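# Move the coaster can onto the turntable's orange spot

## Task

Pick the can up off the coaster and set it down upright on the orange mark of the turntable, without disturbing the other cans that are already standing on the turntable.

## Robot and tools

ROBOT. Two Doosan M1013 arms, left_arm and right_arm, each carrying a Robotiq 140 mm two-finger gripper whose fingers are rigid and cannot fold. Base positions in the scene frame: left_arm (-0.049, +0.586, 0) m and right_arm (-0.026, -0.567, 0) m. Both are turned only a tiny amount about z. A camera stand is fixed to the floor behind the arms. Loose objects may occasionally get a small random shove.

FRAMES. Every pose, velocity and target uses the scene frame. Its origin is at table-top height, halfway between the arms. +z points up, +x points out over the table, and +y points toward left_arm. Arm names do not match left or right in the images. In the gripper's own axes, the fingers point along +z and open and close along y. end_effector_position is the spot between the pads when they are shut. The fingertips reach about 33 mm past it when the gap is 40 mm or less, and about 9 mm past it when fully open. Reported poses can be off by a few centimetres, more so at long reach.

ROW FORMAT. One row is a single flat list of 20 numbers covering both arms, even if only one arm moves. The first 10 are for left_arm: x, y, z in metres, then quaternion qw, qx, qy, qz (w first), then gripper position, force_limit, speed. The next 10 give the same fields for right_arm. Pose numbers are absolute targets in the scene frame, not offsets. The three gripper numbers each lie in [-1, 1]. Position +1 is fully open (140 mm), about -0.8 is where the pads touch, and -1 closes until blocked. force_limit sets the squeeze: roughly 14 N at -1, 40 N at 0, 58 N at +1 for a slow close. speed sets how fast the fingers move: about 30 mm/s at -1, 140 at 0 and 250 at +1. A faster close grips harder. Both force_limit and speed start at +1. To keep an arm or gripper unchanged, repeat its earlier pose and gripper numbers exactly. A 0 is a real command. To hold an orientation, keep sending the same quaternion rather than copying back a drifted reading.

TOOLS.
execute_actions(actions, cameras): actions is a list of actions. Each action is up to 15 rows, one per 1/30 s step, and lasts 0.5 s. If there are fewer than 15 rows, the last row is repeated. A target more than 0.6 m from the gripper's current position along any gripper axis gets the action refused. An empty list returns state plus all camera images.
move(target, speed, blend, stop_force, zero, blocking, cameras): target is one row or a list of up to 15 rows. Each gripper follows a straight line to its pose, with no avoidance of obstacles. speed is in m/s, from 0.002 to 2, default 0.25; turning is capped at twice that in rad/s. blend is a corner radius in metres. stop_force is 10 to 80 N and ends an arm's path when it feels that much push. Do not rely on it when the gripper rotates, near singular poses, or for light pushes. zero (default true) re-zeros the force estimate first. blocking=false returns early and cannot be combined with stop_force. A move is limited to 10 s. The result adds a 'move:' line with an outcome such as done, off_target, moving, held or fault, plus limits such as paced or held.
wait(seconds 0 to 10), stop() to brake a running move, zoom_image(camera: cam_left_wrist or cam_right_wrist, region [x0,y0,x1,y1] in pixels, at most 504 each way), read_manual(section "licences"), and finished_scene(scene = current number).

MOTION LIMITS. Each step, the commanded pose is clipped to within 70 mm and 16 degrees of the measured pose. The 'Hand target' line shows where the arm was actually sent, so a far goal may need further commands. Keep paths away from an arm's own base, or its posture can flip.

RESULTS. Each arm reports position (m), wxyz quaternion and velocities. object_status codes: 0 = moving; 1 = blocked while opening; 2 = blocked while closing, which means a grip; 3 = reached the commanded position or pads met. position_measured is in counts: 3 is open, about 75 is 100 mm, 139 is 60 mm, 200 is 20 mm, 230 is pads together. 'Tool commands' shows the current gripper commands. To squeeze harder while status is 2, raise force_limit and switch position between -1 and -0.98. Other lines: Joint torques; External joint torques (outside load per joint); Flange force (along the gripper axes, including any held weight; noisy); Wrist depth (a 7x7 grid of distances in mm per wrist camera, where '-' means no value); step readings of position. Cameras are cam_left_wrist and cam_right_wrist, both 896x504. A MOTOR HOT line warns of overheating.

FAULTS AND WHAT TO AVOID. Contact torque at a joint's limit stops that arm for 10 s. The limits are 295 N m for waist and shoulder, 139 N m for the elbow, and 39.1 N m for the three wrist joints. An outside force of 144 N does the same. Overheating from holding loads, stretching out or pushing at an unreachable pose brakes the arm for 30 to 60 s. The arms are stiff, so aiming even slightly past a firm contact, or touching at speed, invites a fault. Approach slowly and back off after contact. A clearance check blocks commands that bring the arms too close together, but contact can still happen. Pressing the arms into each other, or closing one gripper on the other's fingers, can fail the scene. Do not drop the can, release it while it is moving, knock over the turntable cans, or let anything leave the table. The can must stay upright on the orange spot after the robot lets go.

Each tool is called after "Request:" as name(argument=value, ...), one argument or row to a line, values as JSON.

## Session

Request:
execute_actions(
  actions=[],
)

Scene clock: 0.00 s.
left_arm: end_effector_position=(+0.1075, +0.7224, +0.1642) position_measured=3 object_status=3 end_effector_quat_wxyz=(-0.003, +0.081, +0.997, +0.002) | right_arm: end_effector_position=(+0.2561, -0.1626, +0.3832) position_measured=3 object_status=3 end_effector_quat_wxyz=(-0.029, +0.886, -0.411, +0.211)
Joint positions: left_arm=[0.546 -0.547 2.456 0.006 1.236 -0.872] | right_arm=[1.228 -0.139 1.855 -0.433 1.396 3.682]
Joint velocities: within noise
Joint torques (N m): no reading
External joint torques (N m): no reading
Flange force (N): no reading
Wrist depth (mm): cam_left_wrist=[153 208 252 268 270 266 1051 / 277 273 281 281 283 282 1105 / 295 295 305 296 295 296 1180 / 309 126 311 313 313 142 1191 / 90 109 333 - 329 143 96 / - 350 347 - 351 356 96 / - 361 367 - 365 376 -] | cam_right_wrist=[1763 491 523 495 543 - - / 2027 542 518 481 - - - / - 548 518 489 541 478 - / 653 118 517 488 521 139 455 / 91 127 516 496 505 492 93 / - 588 - 545 484 - 98 / - 589 - - - - -]
Hand target: left_arm +0.1075, +0.7224, +0.1642; -0.003, +0.081, +0.997, +0.002 | right_arm +0.2561, -0.1626, +0.3832; -0.029, +0.886, -0.411, +0.211
Tool commands: left_gripper/position=+1.0 left_gripper/force_limit=+1.0 left_gripper/speed=+1.0 right_gripper/position=+1.0 right_gripper/force_limit=+1.0 right_gripper/speed=+1.0

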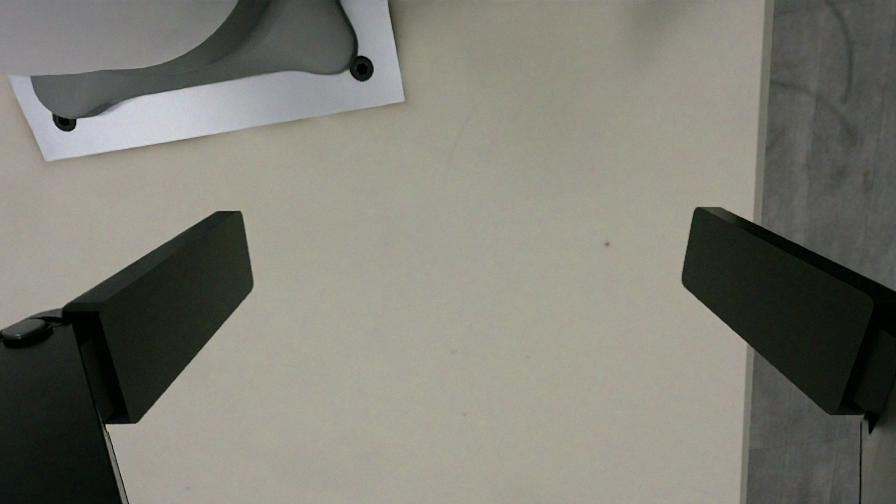

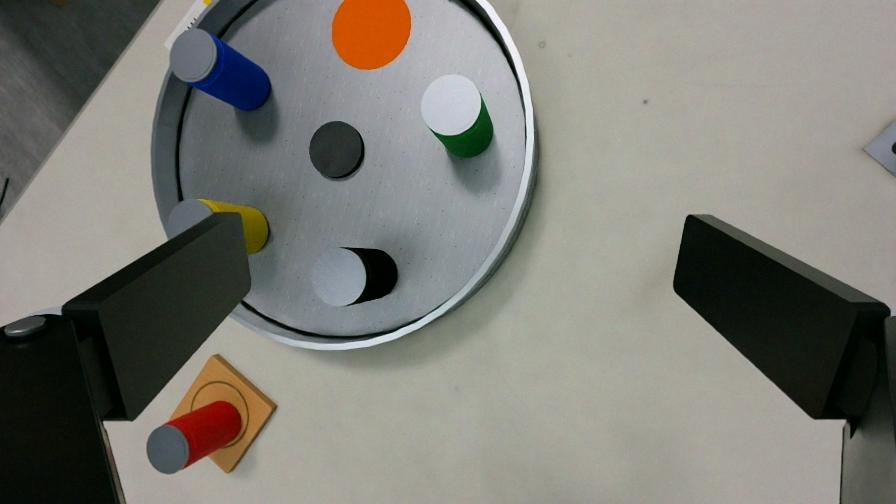

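Request:
move(
  target=[
    [0.33,0.55,0.26,0,0,1,0,1,-1,-1,0.22,-0.32,0.44,0.164,-0.312,0.935,0.055,1,1,1],
    [0.394,0.24,0.22,0,0,1,0,1,-1,-1,0.22,-0.32,0.44,0.164,-0.312,0.935,0.055,1,1,1],
  ],
  speed=0.5,
  blend=[0.1,0],
  cameras=["all"],
)

Request:
wait(
  seconds=0.5,
  cameras=["cam_right_wrist"],
)

Request:
wait(
  seconds=0.5,
  cameras=["cam_right_wrist"],
)

Scene clock: 3.60 s.
left_arm: end_effector_position=(+0.3940, +0.2401, +0.2200) position_measured=3 object_status=3 end_effector_quat_wxyz=(+0.000, +0.000, +1.000, +0.000) | right_arm: end_effector_position=(+0.2200, -0.3200, +0.4400) position_measured=3 object_status=3 end_effector_quat_wxyz=(+0.164, -0.312, +0.934, +0.055)
Joint positions: left_arm=[-0.718 0.075 1.897 0 1.17 -2.296] | right_arm=[0.763 -0.544 1.99 -0.022 1.349 4.777]
Joint torques (N m): left_arm=[-1.31 -42.81 -38.13 4.17 -0.06 0.1] | right_arm=[0.25 9.75 -44.69 4.79 -1.27 0.06]
External joint torques (N m): left_arm=[1.33 -4.08 -0.76 -0.21 0.09 -0.1] | right_arm=[-0.23 1.5 1.44 -0.49 0.37 -0.06]
Flange force (N): left_arm=[2.6 4.8 -3.8] | right_arm=[-0.5 -0.2 2.1]
Wrist depth (mm): cam_left_wrist=[286 308 309 309 318 317 314 / 267 319 323 315 333 332 335 / 287 291 342 247 348 346 353 / 301 126 361 365 367 133 118 / 90 116 387 385 386 386 96 / - 332 390 410 409 418 96 / - 424 - 445 - 446 -] | cam_right_wrist=[518 515 - - - 509 537 / - 579 586 543 - 602 579 / - - 563 571 579 662 - / 2027 118 653 667 634 139 - / 91 138 748 738 768 - 93 / - 2299 2627 - - - 98 / - 2362 2829 3029 3527 548 -]
Hand target: left_arm +0.3940, +0.2400, +0.2200; +0.000, +0.000, +1.000, +0.000 | right_arm +0.2200, -0.3200, +0.4400; +0.164, -0.312, +0.934, +0.055
Off the commanded pose: left_arm 0.000 m, 0 deg | right_arm 0.000 m, 0 deg.
move: done; limits=paced

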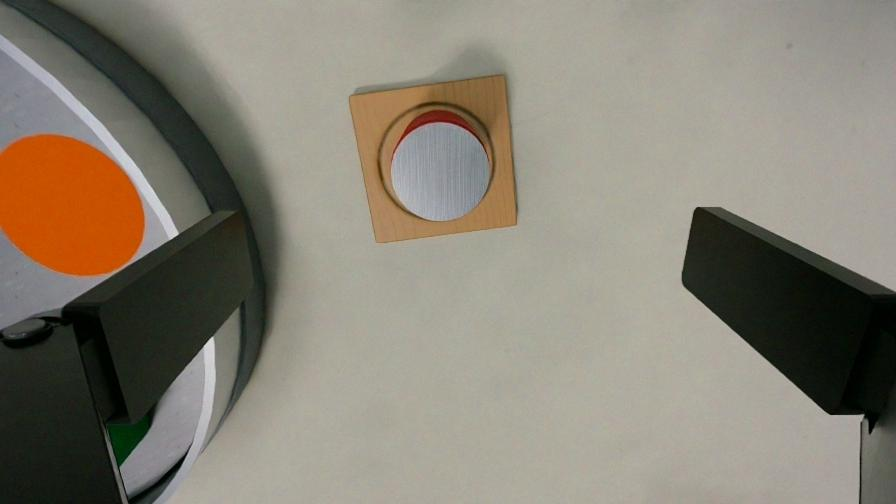

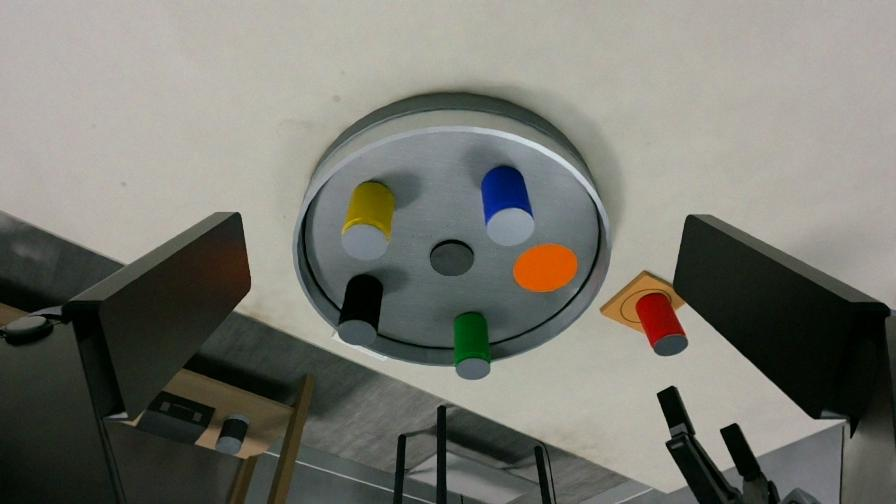

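Scene clock: 4.10 s.
left_arm: end_effector_position=(+0.3940, +0.2400, +0.2200) position_measured=3 object_status=3 end_effector_quat_wxyz=(+0.000, +0.000, +1.000, +0.000) | right_arm: end_effector_position=(+0.2200, -0.3200, +0.4400) position_measured=3 object_status=3 end_effector_quat_wxyz=(+0.164, -0.312, +0.934, +0.055)
Joint positions: left_arm=[-0.719 0.075 1.897 0 1.17 -2.296] | right_arm=[0.763 -0.544 1.99 -0.022 1.349 4.777]
Joint torques (N m): left_arm=[-2.33 -44.94 -38.2 4.1 -0.11 0.04] | right_arm=[0.93 9.7 -44.65 4.8 -1.29 -0.03]
External joint torques (N m): left_arm=[2.34 -1.77 -0.75 -0.13 0.13 -0.04] | right_arm=[-0.87 1.11 1.3 -0.5 0.4 0.03]
Flange force (N): left_arm=[-1.6 4.0 -2.3] | right_arm=[-0.2 -2.7 1.7]
Wrist depth (mm): cam_left_wrist=[283 301 311 313 315 317 320 / 266 322 327 317 330 329 336 / 286 292 341 246 347 351 353 / 298 126 362 362 367 133 365 / 90 116 - 396 390 124 96 / - 329 399 - 418 - 96 / - 421 440 442 435 - -] | cam_right_wrist=[- - - - - - - / 573 - - 545 - - - / 634 - 585 576 597 - - / 1980 118 644 664 657 139 - / 91 139 751 757 762 - 93 / - 2340 2549 2768 - - 98 / - 2627 3065 2994 3301 533 -]
Hand target: left_arm +0.3940, +0.2400, +0.2200; +0.000, +0.000, +1.000, +0.000 | right_arm +0.2200, -0.3200, +0.4400; +0.164, -0.312, +0.934, +0.055
Tool commands: left_gripper/position=+1.0 left_gripper/force_limit=-1.0 left_gripper/speed=-1.0 right_gripper/position=+1.0 right_gripper/force_limit=+1.0 right_gripper/speed=+1.0
Off the commanded pose: left_arm 0.000 m, 0 deg | right_arm 0.000 m, 0 deg.
wait: 0.50 s; at rest by 0.17 s
Images, in order (width x height): cam_right_wrist 896x504.

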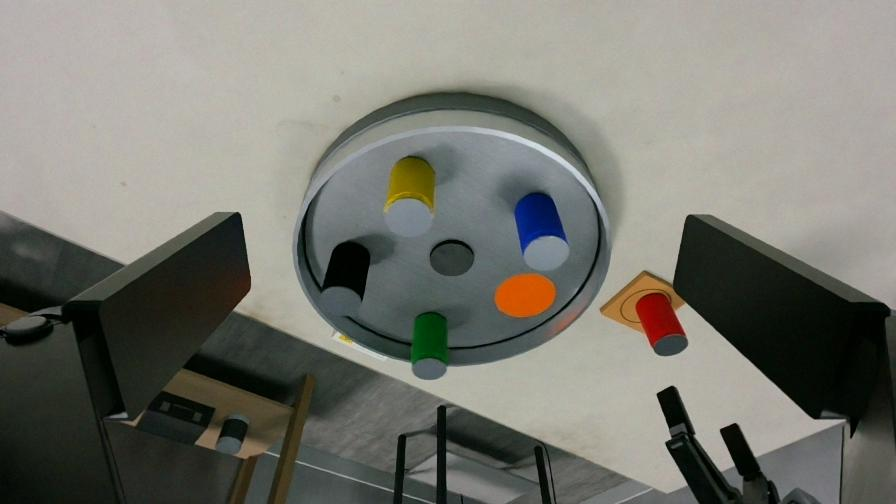

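Scene clock: 4.60 s.
left_arm: end_effector_position=(+0.3940, +0.2400, +0.2200) position_measured=3 object_status=3 end_effector_quat_wxyz=(+0.000, +0.000, +1.000, +0.000) | right_arm: end_effector_position=(+0.2200, -0.3200, +0.4400) position_measured=3 object_status=3 end_effector_quat_wxyz=(+0.164, -0.312, +0.934, +0.055)
Joint positions: left_arm=[-0.719 0.075 1.897 0 1.17 -2.296] | right_arm=[0.763 -0.544 1.99 -0.022 1.349 4.777]
Joint torques (N m): left_arm=[-2.16 -45.15 -38.25 4.16 -0.11 0.06] | right_arm=[-0.1 9.58 -44.76 4.81 -1.27 0.09]
External joint torques (N m): left_arm=[2.08 -1.66 -0.72 -0.19 0.13 -0.06] | right_arm=[0.14 1.37 1.48 -0.51 0.37 -0.09]
Flange force (N): left_arm=[-1.3 3.5 -2.2] | right_arm=[-0.2 1.2 2.1]
Wrist depth (mm): cam_left_wrist=[285 309 307 314 315 317 318 / 265 320 320 317 329 319 336 / 287 294 342 246 350 352 354 / 299 126 - 363 372 133 363 / 90 116 - 393 391 383 96 / - 329 - - 413 417 96 / - 361 444 - 438 448 -] | cam_right_wrist=[- - - - - - - / - - - 532 - - - / - - 579 568 590 - - / 2110 118 639 652 629 139 - / 91 118 731 759 768 - 93 / - 2299 2682 2959 - 983 98 / - 2549 3479 3102 3102 551 -]
Hand target: left_arm +0.3940, +0.2400, +0.2200; +0.000, +0.000, +1.000, +0.000 | right_arm +0.2200, -0.3200, +0.4400; +0.164, -0.312, +0.934, +0.055
Tool commands: left_gripper/position=+1.0 left_gripper/force_limit=-1.0 left_gripper/speed=-1.0 right_gripper/position=+1.0 right_gripper/force_limit=+1.0 right_gripper/speed=+1.0
Off the commanded pose: left_arm 0.000 m, 0 deg | right_arm 0.000 m, 0 deg.
wait: 0.50 s; at rest by 0.17 s
Images, in order (width x height): cam_right_wrist 896x504.

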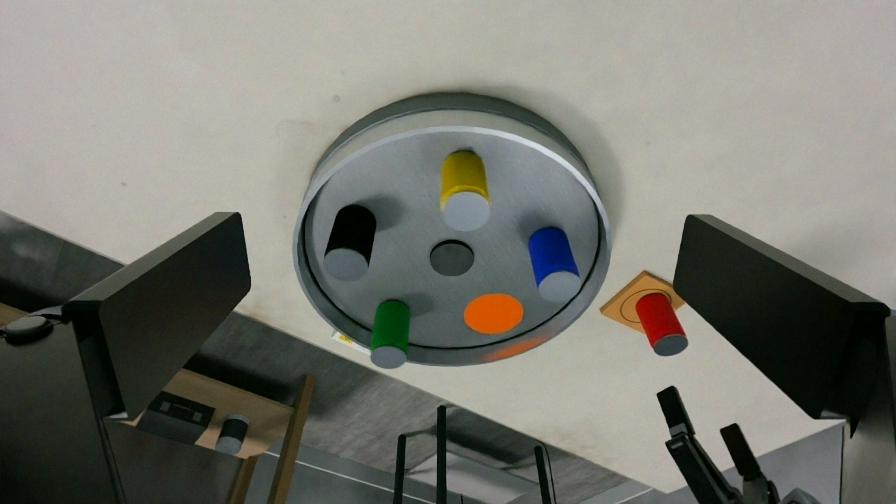

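Request:
move(
  target=[0.395,0.234,0.072,0,0,1,0,1,-1,-1,0.22,-0.32,0.44,0.164,-0.312,0.935,0.055,1,1,1],
  speed=0.25,
)

Request:
move(
  target=[
    [0.395,0.234,0.072,0,0,1,0,-1,-1,-0.8,0.22,-0.32,0.44,0.164,-0.312,0.935,0.055,1,1,1],
    [0.395,0.234,0.222,0,0,1,0,-1,-1,-0.8,0.22,-0.32,0.44,0.164,-0.312,0.935,0.055,1,1,1],
  ],
  speed=0.3,
  cameras=["cam_left_wrist"],
)

Scene clock: 6.23 s.
left_arm: end_effector_position=(+0.3950, +0.2340, +0.0721) position_measured=3 object_status=3 end_effector_quat_wxyz=(+0.000, +0.000, +1.000, +0.000) | right_arm: end_effector_position=(+0.2200, -0.3200, +0.4400) position_measured=3 object_status=3 end_effector_quat_wxyz=(+0.164, -0.312, +0.934, +0.055)
Joint positions: left_arm=[-0.725 0.216 2.04 0 0.886 -2.303] | right_arm=[0.763 -0.544 1.99 -0.022 1.349 4.777]
Joint torques (N m): left_arm=[-2.03 -52.89 -32.23 3.51 -0.2 0.06] | right_arm=[0.26 10.08 -44.54 4.74 -1.3 0.05]
External joint torques (N m): left_arm=[1.96 -1.95 -0.43 -0.18 0.23 -0.06] | right_arm=[-0.2 0.98 1.26 -0.45 0.41 -0.05]
Flange force (N): left_arm=[-0.8 3.6 -3.0] | right_arm=[0.1 -0.3 1.5]
Wrist depth (mm): cam_left_wrist=[174 176 177 177 179 181 182 / 183 184 178 177 184 188 191 / 193 194 185 107 190 199 199 / 189 126 203 100 103 142 111 / 90 116 215 107 109 220 96 / - 224 231 233 238 237 96 / - 241 247 248 251 253 -] | cam_right_wrist=[- - - - - 509 - / - - - 541 565 629 - / 653 - 588 571 604 - - / 1879 118 623 664 647 139 - / 91 139 742 733 729 - 94 / - 2278 2524 - - 620 98 / - 2406 2861 3065 3343 554 -]
Hand target: left_arm +0.3950, +0.2340, +0.0720; +0.000, +0.000, +1.000, +0.000 | right_arm +0.2200, -0.3200, +0.4400; +0.164, -0.312, +0.934, +0.055
Off the commanded pose: left_arm 0.000 m, 0 deg | right_arm 0.000 m, 0 deg.
move: done

Scene clock: 9.30 s.
left_arm: end_effector_position=(+0.3950, +0.2340, +0.2219) position_measured=152 object_status=2 end_effector_quat_wxyz=(+0.000, +0.000, +1.000, +0.000) | right_arm: end_effector_position=(+0.2200, -0.3200, +0.4400) position_measured=3 object_status=3 end_effector_quat_wxyz=(+0.164, -0.312, +0.934, +0.055)
Joint positions: left_arm=[-0.725 0.081 1.887 0 1.174 -2.303] | right_arm=[0.763 -0.544 1.99 -0.022 1.349 4.777]
Joint torques (N m): left_arm=[-2.02 -46.54 -38.56 4.14 -0.13 0.01] | right_arm=[0.47 9.93 -44.83 4.79 -1.29 0.1]
External joint torques (N m): left_arm=[2.02 -0.95 -0.37 -0.16 0.16 -0.01] | right_arm=[-0.6 2.01 1.75 -0.52 0.39 -0.1]
Flange force (N): left_arm=[-1.7 3.2 -1.4] | right_arm=[-1.1 -1.8 2.8]
Wrist depth (mm): cam_left_wrist=[273 309 312 315 317 317 319 / 271 313 329 319 - 338 335 / 272 292 356 109 344 349 357 / 281 305 110 100 102 378 376 / 316 83 86 107 107 91 80 / - - - 111 - - 70 / - - - - - - 71] | cam_right_wrist=[- - - - - - 549 / - - - 545 - - - / - - 586 567 613 - - / 1879 121 670 657 650 139 - / 91 139 692 738 757 - 93 / - 2319 2768 2710 - 625 98 / - - 3140 3102 3527 572 -]
Hand target: left_arm +0.3950, +0.2340, +0.2220; +0.000, +0.000, +1.000, +0.000 | right_arm +0.2200, -0.3200, +0.4400; +0.164, -0.312, +0.934, +0.055
Off the commanded pose: left_arm 0.000 m, 0 deg | right_arm 0.000 m, 0 deg.
move: done
Images, in order (width x height): cam_left_wrist 896x504.

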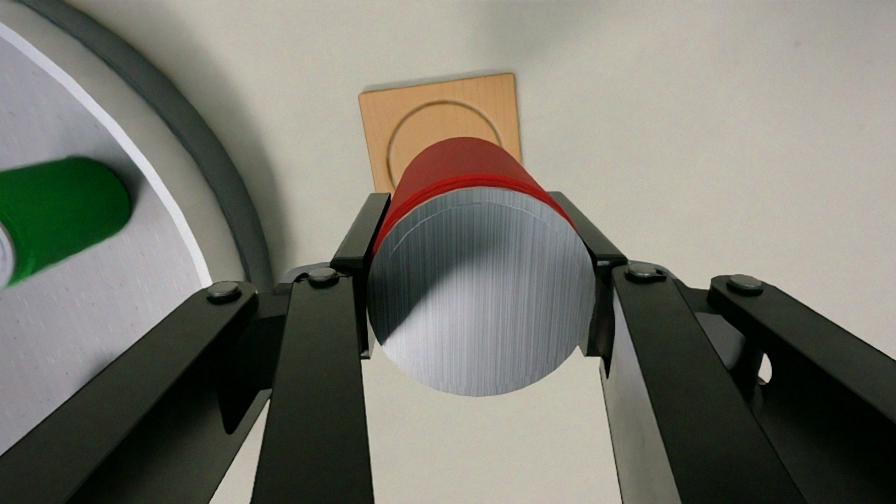

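Request:
move(
  target=[0.4665,0.01,0.222,0,0,1,0,-1,-1,-0.8,0.22,-0.32,0.44,0.164,-0.312,0.935,0.055,1,1,1],
  speed=0.3,
  cameras=["all"],
)

Scene clock: 10.80 s.
left_arm: end_effector_position=(+0.4665, +0.0100, +0.2220) position_measured=152 object_status=2 end_effector_quat_wxyz=(+0.000, +0.000, +1.000, +0.000) | right_arm: end_effector_position=(+0.2200, -0.3200, +0.4400) position_measured=3 object_status=3 end_effector_quat_wxyz=(+0.164, -0.312, +0.934, +0.055)
Joint positions: left_arm=[-0.879 0.397 1.482 0 1.262 -2.457] | right_arm=[0.763 -0.544 1.99 -0.022 1.349 4.777]
Joint torques (N m): left_arm=[-1.75 -78.15 -40.75 4.27 0.01 0.04] | right_arm=[0.31 9.73 -44.62 4.7 -1.25 -0.02]
External joint torques (N m): left_arm=[1.79 -2.53 0.48 -0.17 0.01 -0.04] | right_arm=[-0.26 1.26 1.33 -0.4 0.35 0.02]
Flange force (N): left_arm=[1.6 5.1 -0.7] | right_arm=[-0.3 -0.2 1.9]
Wrist depth (mm): cam_left_wrist=[257 258 261 261 266 309 306 / 270 272 273 275 274 322 322 / 285 283 285 109 286 352 352 / 299 300 119 100 102 - - / 311 83 87 107 107 91 76 / - - - 237 - - 70 / - - - 433 - - 71] | cam_right_wrist=[- - 522 - 522 - - / - - 555 535 - 566 557 / - - 557 572 590 - 665 / 1921 118 667 657 665 139 - / 91 138 703 742 748 - 93 / - 2258 2710 2682 557 - 98 / - - 2959 3259 495 - -]
Hand target: left_arm +0.4665, +0.0100, +0.2220; +0.000, +0.000, +1.000, +0.000 | right_arm +0.2200, -0.3200, +0.4400; +0.164, -0.312, +0.934, +0.055
Off the commanded pose: left_arm 0.000 m, 0 deg | right_arm 0.000 m, 0 deg.
move: done

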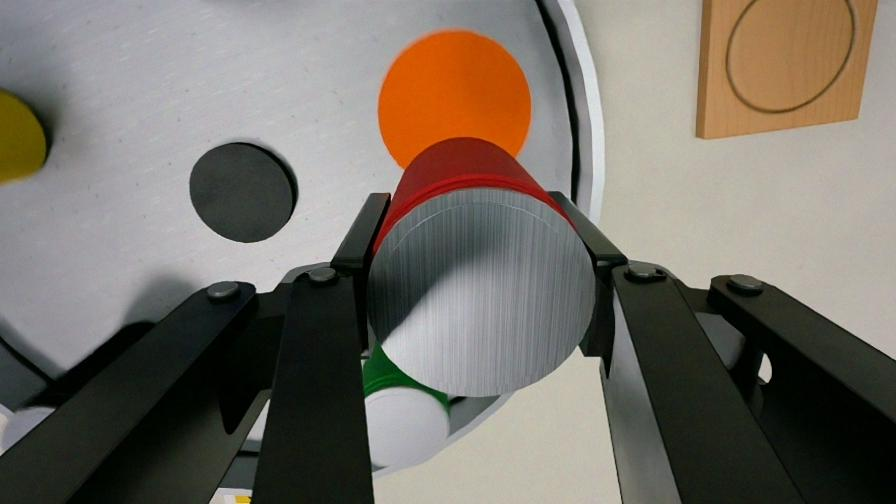

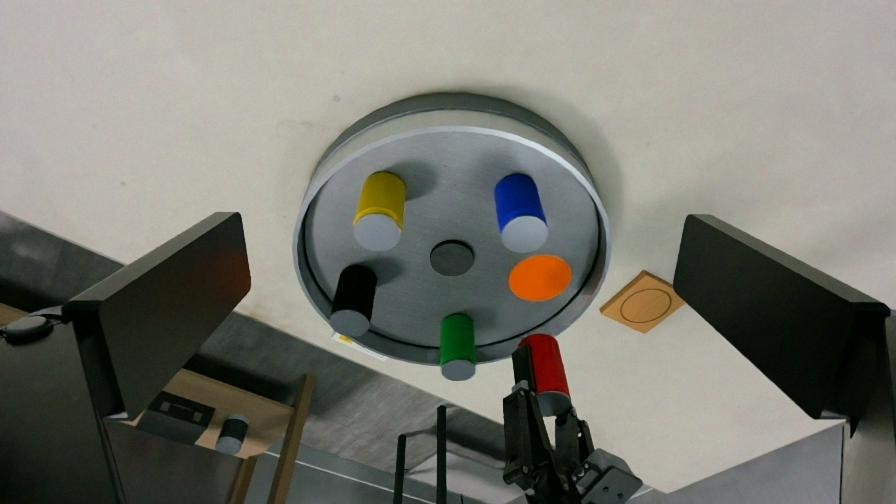

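Request:
wait(
  seconds=6.1,
)

Request:
execute_actions(
  actions=[
    [[0.4665,0.01,0.22,0,0,1,0,-1,-1,-0.8,0.22,-0.32,0.44,0.164,-0.312,0.935,0.055,1,1,1],[0.4665,0.01,0.2148,0,0,1,0,-1,-1,-0.8,0.22,-0.32,0.44,0.164,-0.312,0.935,0.055,1,1,1],[0.4665,0.01,0.2068,0,0,1,0,-1,-1,-0.8,0.22,-0.32,0.44,0.164,-0.312,0.935,0.055,1,1,1],[0.4665,0.01,0.1967,0,0,1,0,-1,-1,-0.8,0.22,-0.32,0.44,0.164,-0.312,0.935,0.055,1,1,1],[0.4665,0.01,0.1853,0,0,1,0,-1,-1,-0.8,0.22,-0.32,0.44,0.164,-0.312,0.935,0.055,1,1,1],[0.4665,0.01,0.1732,0,0,1,0,-1,-1,-0.8,0.22,-0.32,0.44,0.164,-0.312,0.935,0.055,1,1,1],[0.4665,0.01,0.1612,0,0,1,0,-1,-1,-0.8,0.22,-0.32,0.44,0.164,-0.312,0.935,0.055,1,1,1],[0.4665,0.01,0.1497,0,0,1,0,-1,-1,-0.8,0.22,-0.32,0.44,0.164,-0.312,0.935,0.055,1,1,1],[0.4665,0.01,0.1397,0,0,1,0,-1,-1,-0.8,0.22,-0.32,0.44,0.164,-0.312,0.935,0.055,1,1,1],[0.4665,0.01,0.1317,0,0,1,0,-1,-1,-0.8,0.22,-0.32,0.44,0.164,-0.312,0.935,0.055,1,1,1],[0.4665,0.01,0.1264,0,0,1,0,-1,-1,-0.8,0.22,-0.32,0.44,0.164,-0.312,0.935,0.055,1,1,1],[0.4665,0.01,0.1243,0,0,1,0,-1,-1,-0.8,0.22,-0.32,0.44,0.164,-0.312,0.935,0.055,1,1,1]],
    [[0.4665,0.01,0.1243,0,0,1,0,0.35,-1,1,0.22,-0.32,0.44,0.164,-0.312,0.935,0.055,1,1,1]],
  ],
)

Request:
move(
  target=[0.4665,0.01,0.27,0,0,1,0,0.35,-1,1,0.22,-0.32,0.44,0.164,-0.312,0.935,0.055,1,1,1],
  cameras=["all"],
)

Request:
wait(
  seconds=1.7,
  cameras=["cam_right_wrist"],
)

Request:
wait(
  seconds=1.7,
  cameras=["cam_right_wrist"],
)

Scene clock: 17.20 s.
left_arm: end_effector_position=(+0.4665, +0.0100, +0.2220) position_measured=152 object_status=2 end_effector_quat_wxyz=(+0.000, +0.000, +1.000, +0.000) | right_arm: end_effector_position=(+0.2200, -0.3200, +0.4400) position_measured=3 object_status=3 end_effector_quat_wxyz=(+0.164, -0.312, +0.934, +0.055)
Joint positions: left_arm=[-0.879 0.397 1.482 0 1.262 -2.457] | right_arm=[0.763 -0.544 1.99 -0.022 1.349 4.777]
Joint torques (N m): left_arm=[-1.85 -78.56 -40.49 4.26 -0.11 0.05] | right_arm=[0.15 9.66 -44.54 4.79 -1.28 0.05]
External joint torques (N m): left_arm=[1.9 -2.06 0.25 -0.16 0.13 -0.05] | right_arm=[-0.18 1.67 1.22 -0.49 0.38 -0.05]
Flange force (N): left_arm=[0.6 4.2 -0.9] | right_arm=[-1.1 0.1 1.8]
Wrist depth (mm): cam_left_wrist=[248 260 260 262 269 308 306 / 270 272 274 276 277 323 325 / 282 281 285 109 287 348 353 / 293 300 119 100 103 367 371 / 312 83 87 107 107 91 379 / - - - 317 - - 70 / - - - 341 - - 70] | cam_right_wrist=[- - - - 542 - - / - - - 528 542 - - / - - 576 565 590 - - / 2076 118 633 662 652 139 723 / 91 118 701 738 719 - 93 / - 2239 2524 - 971 983 98 / - - 3343 2994 502 - -]
Hand target: left_arm +0.4665, +0.0100, +0.2220; +0.000, +0.000, +1.000, +0.000 | right_arm +0.2200, -0.3200, +0.4400; +0.164, -0.312, +0.934, +0.055
Tool commands: left_gripper/position=-1.0 left_gripper/force_limit=-1.0 left_gripper/speed=-0.8 right_gripper/position=+1.0 right_gripper/force_limit=+1.0 right_gripper/speed=+1.0
Off the commanded pose: left_arm 0.000 m, 0 deg | right_arm 0.000 m, 0 deg.
wait: 6.10 s; at rest from the start

Scene clock: 18.40 s.
left_arm: end_effector_position=(+0.4665, +0.0100, +0.1243) position_measured=85 object_status=3 end_effector_quat_wxyz=(+0.000, +0.000, +1.000, +0.000) | right_arm: end_effector_position=(+0.2200, -0.3200, +0.4400) position_measured=3 object_status=3 end_effector_quat_wxyz=(+0.164, -0.312, +0.934, +0.055)
Joint positions: left_arm=[-0.879 0.457 1.582 0 1.103 -2.457] | right_arm=[0.763 -0.544 1.99 -0.022 1.349 4.777]
Joint torques (N m): left_arm=[-2.22 -80.16 -37.06 4.01 -0.14 0.06] | right_arm=[-0.32 9.58 -44.6 4.81 -1.27 0.01]
External joint torques (N m): left_arm=[2.2 -4.04 -0.89 -0.14 0.16 -0.06] | right_arm=[0.35 1.53 1.33 -0.51 0.38 -0.01]
External joint torques at the end of the 1st action: left_arm=[2.23 -0.99 -0.21 -0.14 0.36 -0.05] | right_arm=[-0.03 0.77 1.18 -0.46 0.39 -0.03]
Flange force (N): left_arm=[0.3 4.5 -4.0] | right_arm=[-0.5 2.5 1.9]
Flange force at the end of the 1st action (N): left_arm=[-1.7 2.3 -1.5] | right_arm=[0.4 0.5 1.4]
Wrist depth (mm): cam_left_wrist=[170 171 171 173 174 222 220 / 178 179 180 182 183 232 228 / 185 186 189 191 193 243 250 / 191 190 196 200 200 127 265 / - 82 207 160 213 108 82 / - - 225 128 205 - - / - - 237 130 203 - -] | cam_right_wrist=[516 - - - - - - / - - - 536 - - 613 / - - 581 573 606 711 - / 1852 118 612 647 645 139 - / 91 138 790 738 715 - 93 / - 2299 2574 2299 581 - 98 / - 2319 2893 3065 472 - -]
Hand target: left_arm +0.4665, +0.0100, +0.1243; +0.000, +0.000, +1.000, +0.000 | right_arm +0.2200, -0.3200, +0.4400; +0.164, -0.312, +0.934, +0.055
Off the commanded pose: left_arm 0.000 m, 0 deg | right_arm 0.000 m, 0 deg.
Step readings (end_effector_position of left_arm | right_arm; steps 1 to 15: 1st action; 16 to 30: 2nd action):
0: (+0.4665, +0.0100, +0.2220) | (+0.2200, -0.3200, +0.4400)
1: (+0.4665, +0.0100, +0.2220) | (+0.2200, -0.3200, +0.4400)
2: (+0.4665, +0.0100, +0.2219) | (+0.2200, -0.3200, +0.4400)
4: (+0.4666, +0.0099, +0.2176) | (+0.2200, -0.3200, +0.4400)
8: (+0.4661, +0.0105, +0.1899) | (+0.2200, -0.3200, +0.4400)
15: (+0.4659, +0.0108, +0.1293) | (+0.2200, -0.3200, +0.4400)
16: (+0.4661, +0.0105, +0.1274) | (+0.2200, -0.3200, +0.4400)
17: (+0.4663, +0.0103, +0.1264) | (+0.2200, -0.3200, +0.4400)
19: (+0.4665, +0.0101, +0.1251) | (+0.2200, -0.3200, +0.4400)
23: (+0.4665, +0.0100, +0.1245) | (+0.2200, -0.3200, +0.4400)
30: (+0.4665, +0.0100, +0.1243) | (+0.2200, -0.3200, +0.4400)

Scene clock: 19.50 s.
left_arm: end_effector_position=(+0.4665, +0.0100, +0.2699) position_measured=85 object_status=3 end_effector_quat_wxyz=(+0.000, +0.000, +1.000, +0.000) | right_arm: end_effector_position=(+0.2200, -0.3200, +0.4400) position_measured=3 object_status=3 end_effector_quat_wxyz=(+0.164, -0.312, +0.934, +0.055)
Joint positions: left_arm=[-0.879 0.376 1.423 0 1.342 -2.457] | right_arm=[0.763 -0.544 1.99 -0.022 1.349 4.777]
Joint torques (N m): left_arm=[-2.08 -76.58 -39.52 4.39 0.28 0.05] | right_arm=[0.6 10.14 -44.76 4.75 -1.27 0.03]
External joint torques (N m): left_arm=[2.07 -2.81 -1.61 -0.2 -0.26 -0.05] | right_arm=[-0.56 0.89 1.55 -0.45 0.38 -0.03]
Flange force (N): left_arm=[-1.4 2.4 -2.7] | right_arm=[0.6 -1.8 2.0]
Wrist depth (mm): cam_left_wrist=[297 301 304 305 355 354 358 / 317 315 318 317 331 365 380 / 331 332 329 251 334 399 391 / 348 347 346 356 330 127 419 / - 82 315 375 - 108 82 / - - 297 391 464 - - / - - 484 500 504 - -] | cam_right_wrist=[- 532 - - - 528 - / - - - 543 597 - - / - - 602 568 589 - - / - 118 653 657 677 139 - / 91 138 785 740 736 833 94 / - 2429 2239 - 539 998 98 / - - 2475 2893 512 3301 -]
Hand target: left_arm +0.4665, +0.0100, +0.2700; +0.000, +0.000, +1.000, +0.000 | right_arm +0.2200, -0.3200, +0.4400; +0.164, -0.312, +0.934, +0.055
Off the commanded pose: left_arm 0.000 m, 0 deg | right_arm 0.000 m, 0 deg.
move: done

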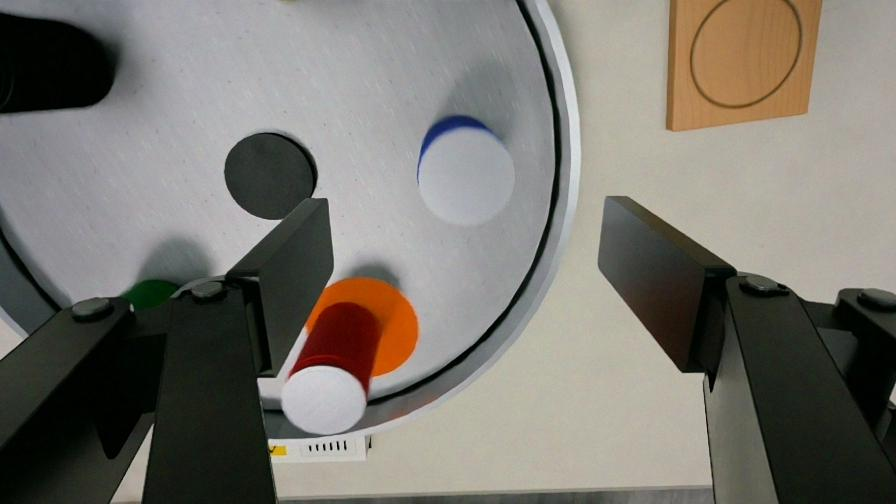

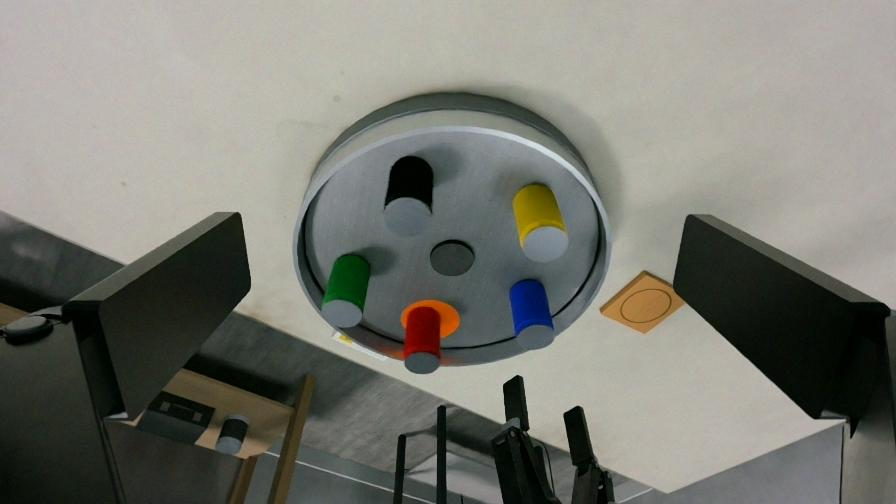

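Scene clock: 21.20 s.
left_arm: end_effector_position=(+0.4665, +0.0100, +0.2700) position_measured=85 object_status=3 end_effector_quat_wxyz=(+0.000, +0.000, +1.000, +0.000) | right_arm: end_effector_position=(+0.2200, -0.3200, +0.4400) position_measured=3 object_status=3 end_effector_quat_wxyz=(+0.164, -0.312, +0.934, +0.055)
Joint positions: left_arm=[-0.879 0.376 1.423 0 1.342 -2.457] | right_arm=[0.763 -0.544 1.99 -0.022 1.349 4.777]
Joint torques (N m): left_arm=[-2.3 -76.42 -40.48 4.39 -0.11 0.06] | right_arm=[0.46 10.2 -44.6 4.84 -1.27 0.05]
External joint torques (N m): left_arm=[2.54 -2.65 -0.46 -0.21 0.14 -0.06] | right_arm=[-0.48 1.1 1.37 -0.55 0.37 -0.05]
Flange force (N): left_arm=[-0.4 4.3 -1.8] | right_arm=[0.0 -1.3 1.8]
Wrist depth (mm): cam_left_wrist=[268 301 304 306 300 347 355 / 315 315 319 320 320 370 378 / 331 332 330 332 338 - 401 / 299 344 347 349 329 117 428 / - 82 333 376 439 108 82 / - - 300 383 - - - / - - 484 - - - -] | cam_right_wrist=[- - - - - - - / - 573 - 549 - - - / - - 579 566 592 - - / 1813 118 619 664 622 139 700 / 91 127 753 740 773 - 93 / - 2384 2600 - - - 98 / - - 3387 3029 512 - -]
Hand target: left_arm +0.4665, +0.0100, +0.2700; +0.000, +0.000, +1.000, +0.000 | right_arm +0.2200, -0.3200, +0.4400; +0.164, -0.312, +0.934, +0.055
Tool commands: left_gripper/position=+0.35 left_gripper/force_limit=-1.0 left_gripper/speed=+1.0 right_gripper/position=+1.0 right_gripper/force_limit=+1.0 right_gripper/speed=+1.0
Off the commanded pose: left_arm 0.000 m, 0 deg | right_arm 0.000 m, 0 deg.
wait: 1.70 s; at rest by 0.17 s
Images, in order (width x height): cam_right_wrist 896x504.

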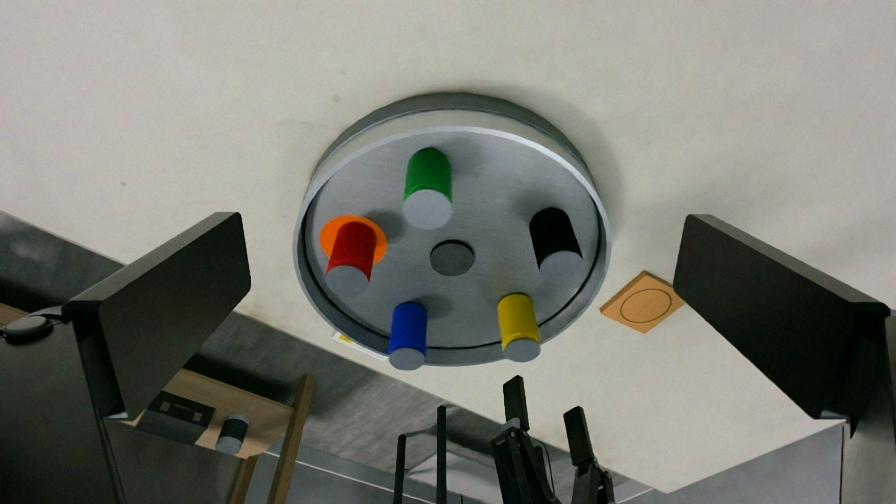

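Scene clock: 22.90 s.
left_arm: end_effector_position=(+0.4665, +0.0100, +0.2700) position_measured=85 object_status=3 end_effector_quat_wxyz=(+0.000, +0.000, +1.000, +0.000) | right_arm: end_effector_position=(+0.2200, -0.3200, +0.4400) position_measured=3 object_status=3 end_effector_quat_wxyz=(+0.164, -0.312, +0.934, +0.055)
Joint positions: left_arm=[-0.879 0.376 1.423 0 1.342 -2.457] | right_arm=[0.763 -0.544 1.99 -0.022 1.349 4.777]
Joint torques (N m): left_arm=[-2.37 -76.51 -40.65 4.38 -0.1 0.04] | right_arm=[0.09 10.13 -44.73 4.74 -1.25 0.02]
External joint torques (N m): left_arm=[2.27 -2.56 -0.36 -0.2 0.13 -0.04] | right_arm=[-0.06 0.96 1.42 -0.44 0.36 -0.02]
Flange force (N): left_arm=[-0.1 4.2 -1.6] | right_arm=[0.4 0.4 1.9]
Wrist depth (mm): cam_left_wrist=[300 302 303 306 351 351 357 / 315 316 318 321 328 364 372 / 324 332 331 338 333 396 - / 309 345 346 346 329 127 436 / - 82 367 352 444 108 82 / - - 389 395 461 - - / - - - 483 1536 - -] | cam_right_wrist=[- - - - 524 - - / - 570 - 521 - - - / - - 592 573 576 - - / 700 118 629 660 637 139 - / 91 118 746 744 748 - 93 / - 2128 2829 3065 - - 98 / - 2093 3626 2861 497 1110 -]
Hand target: left_arm +0.4665, +0.0100, +0.2700; +0.000, +0.000, +1.000, +0.000 | right_arm +0.2200, -0.3200, +0.4400; +0.164, -0.312, +0.934, +0.055
Tool commands: left_gripper/position=+0.35 left_gripper/force_limit=-1.0 left_gripper/speed=+1.0 right_gripper/position=+1.0 right_gripper/force_limit=+1.0 right_gripper/speed=+1.0
Off the commanded pose: left_arm 0.000 m, 0 deg | right_arm 0.000 m, 0 deg.
wait: 1.70 s; at rest by 0.17 s
Images, in order (width x height): cam_right_wrist 896x504.

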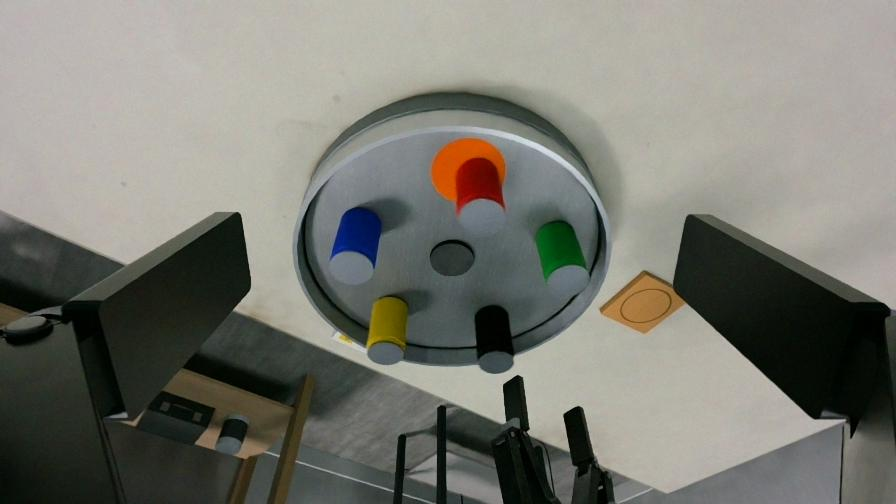

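Request:
finished_scene(
  scene=2,
)

The scene is finished: the task was done.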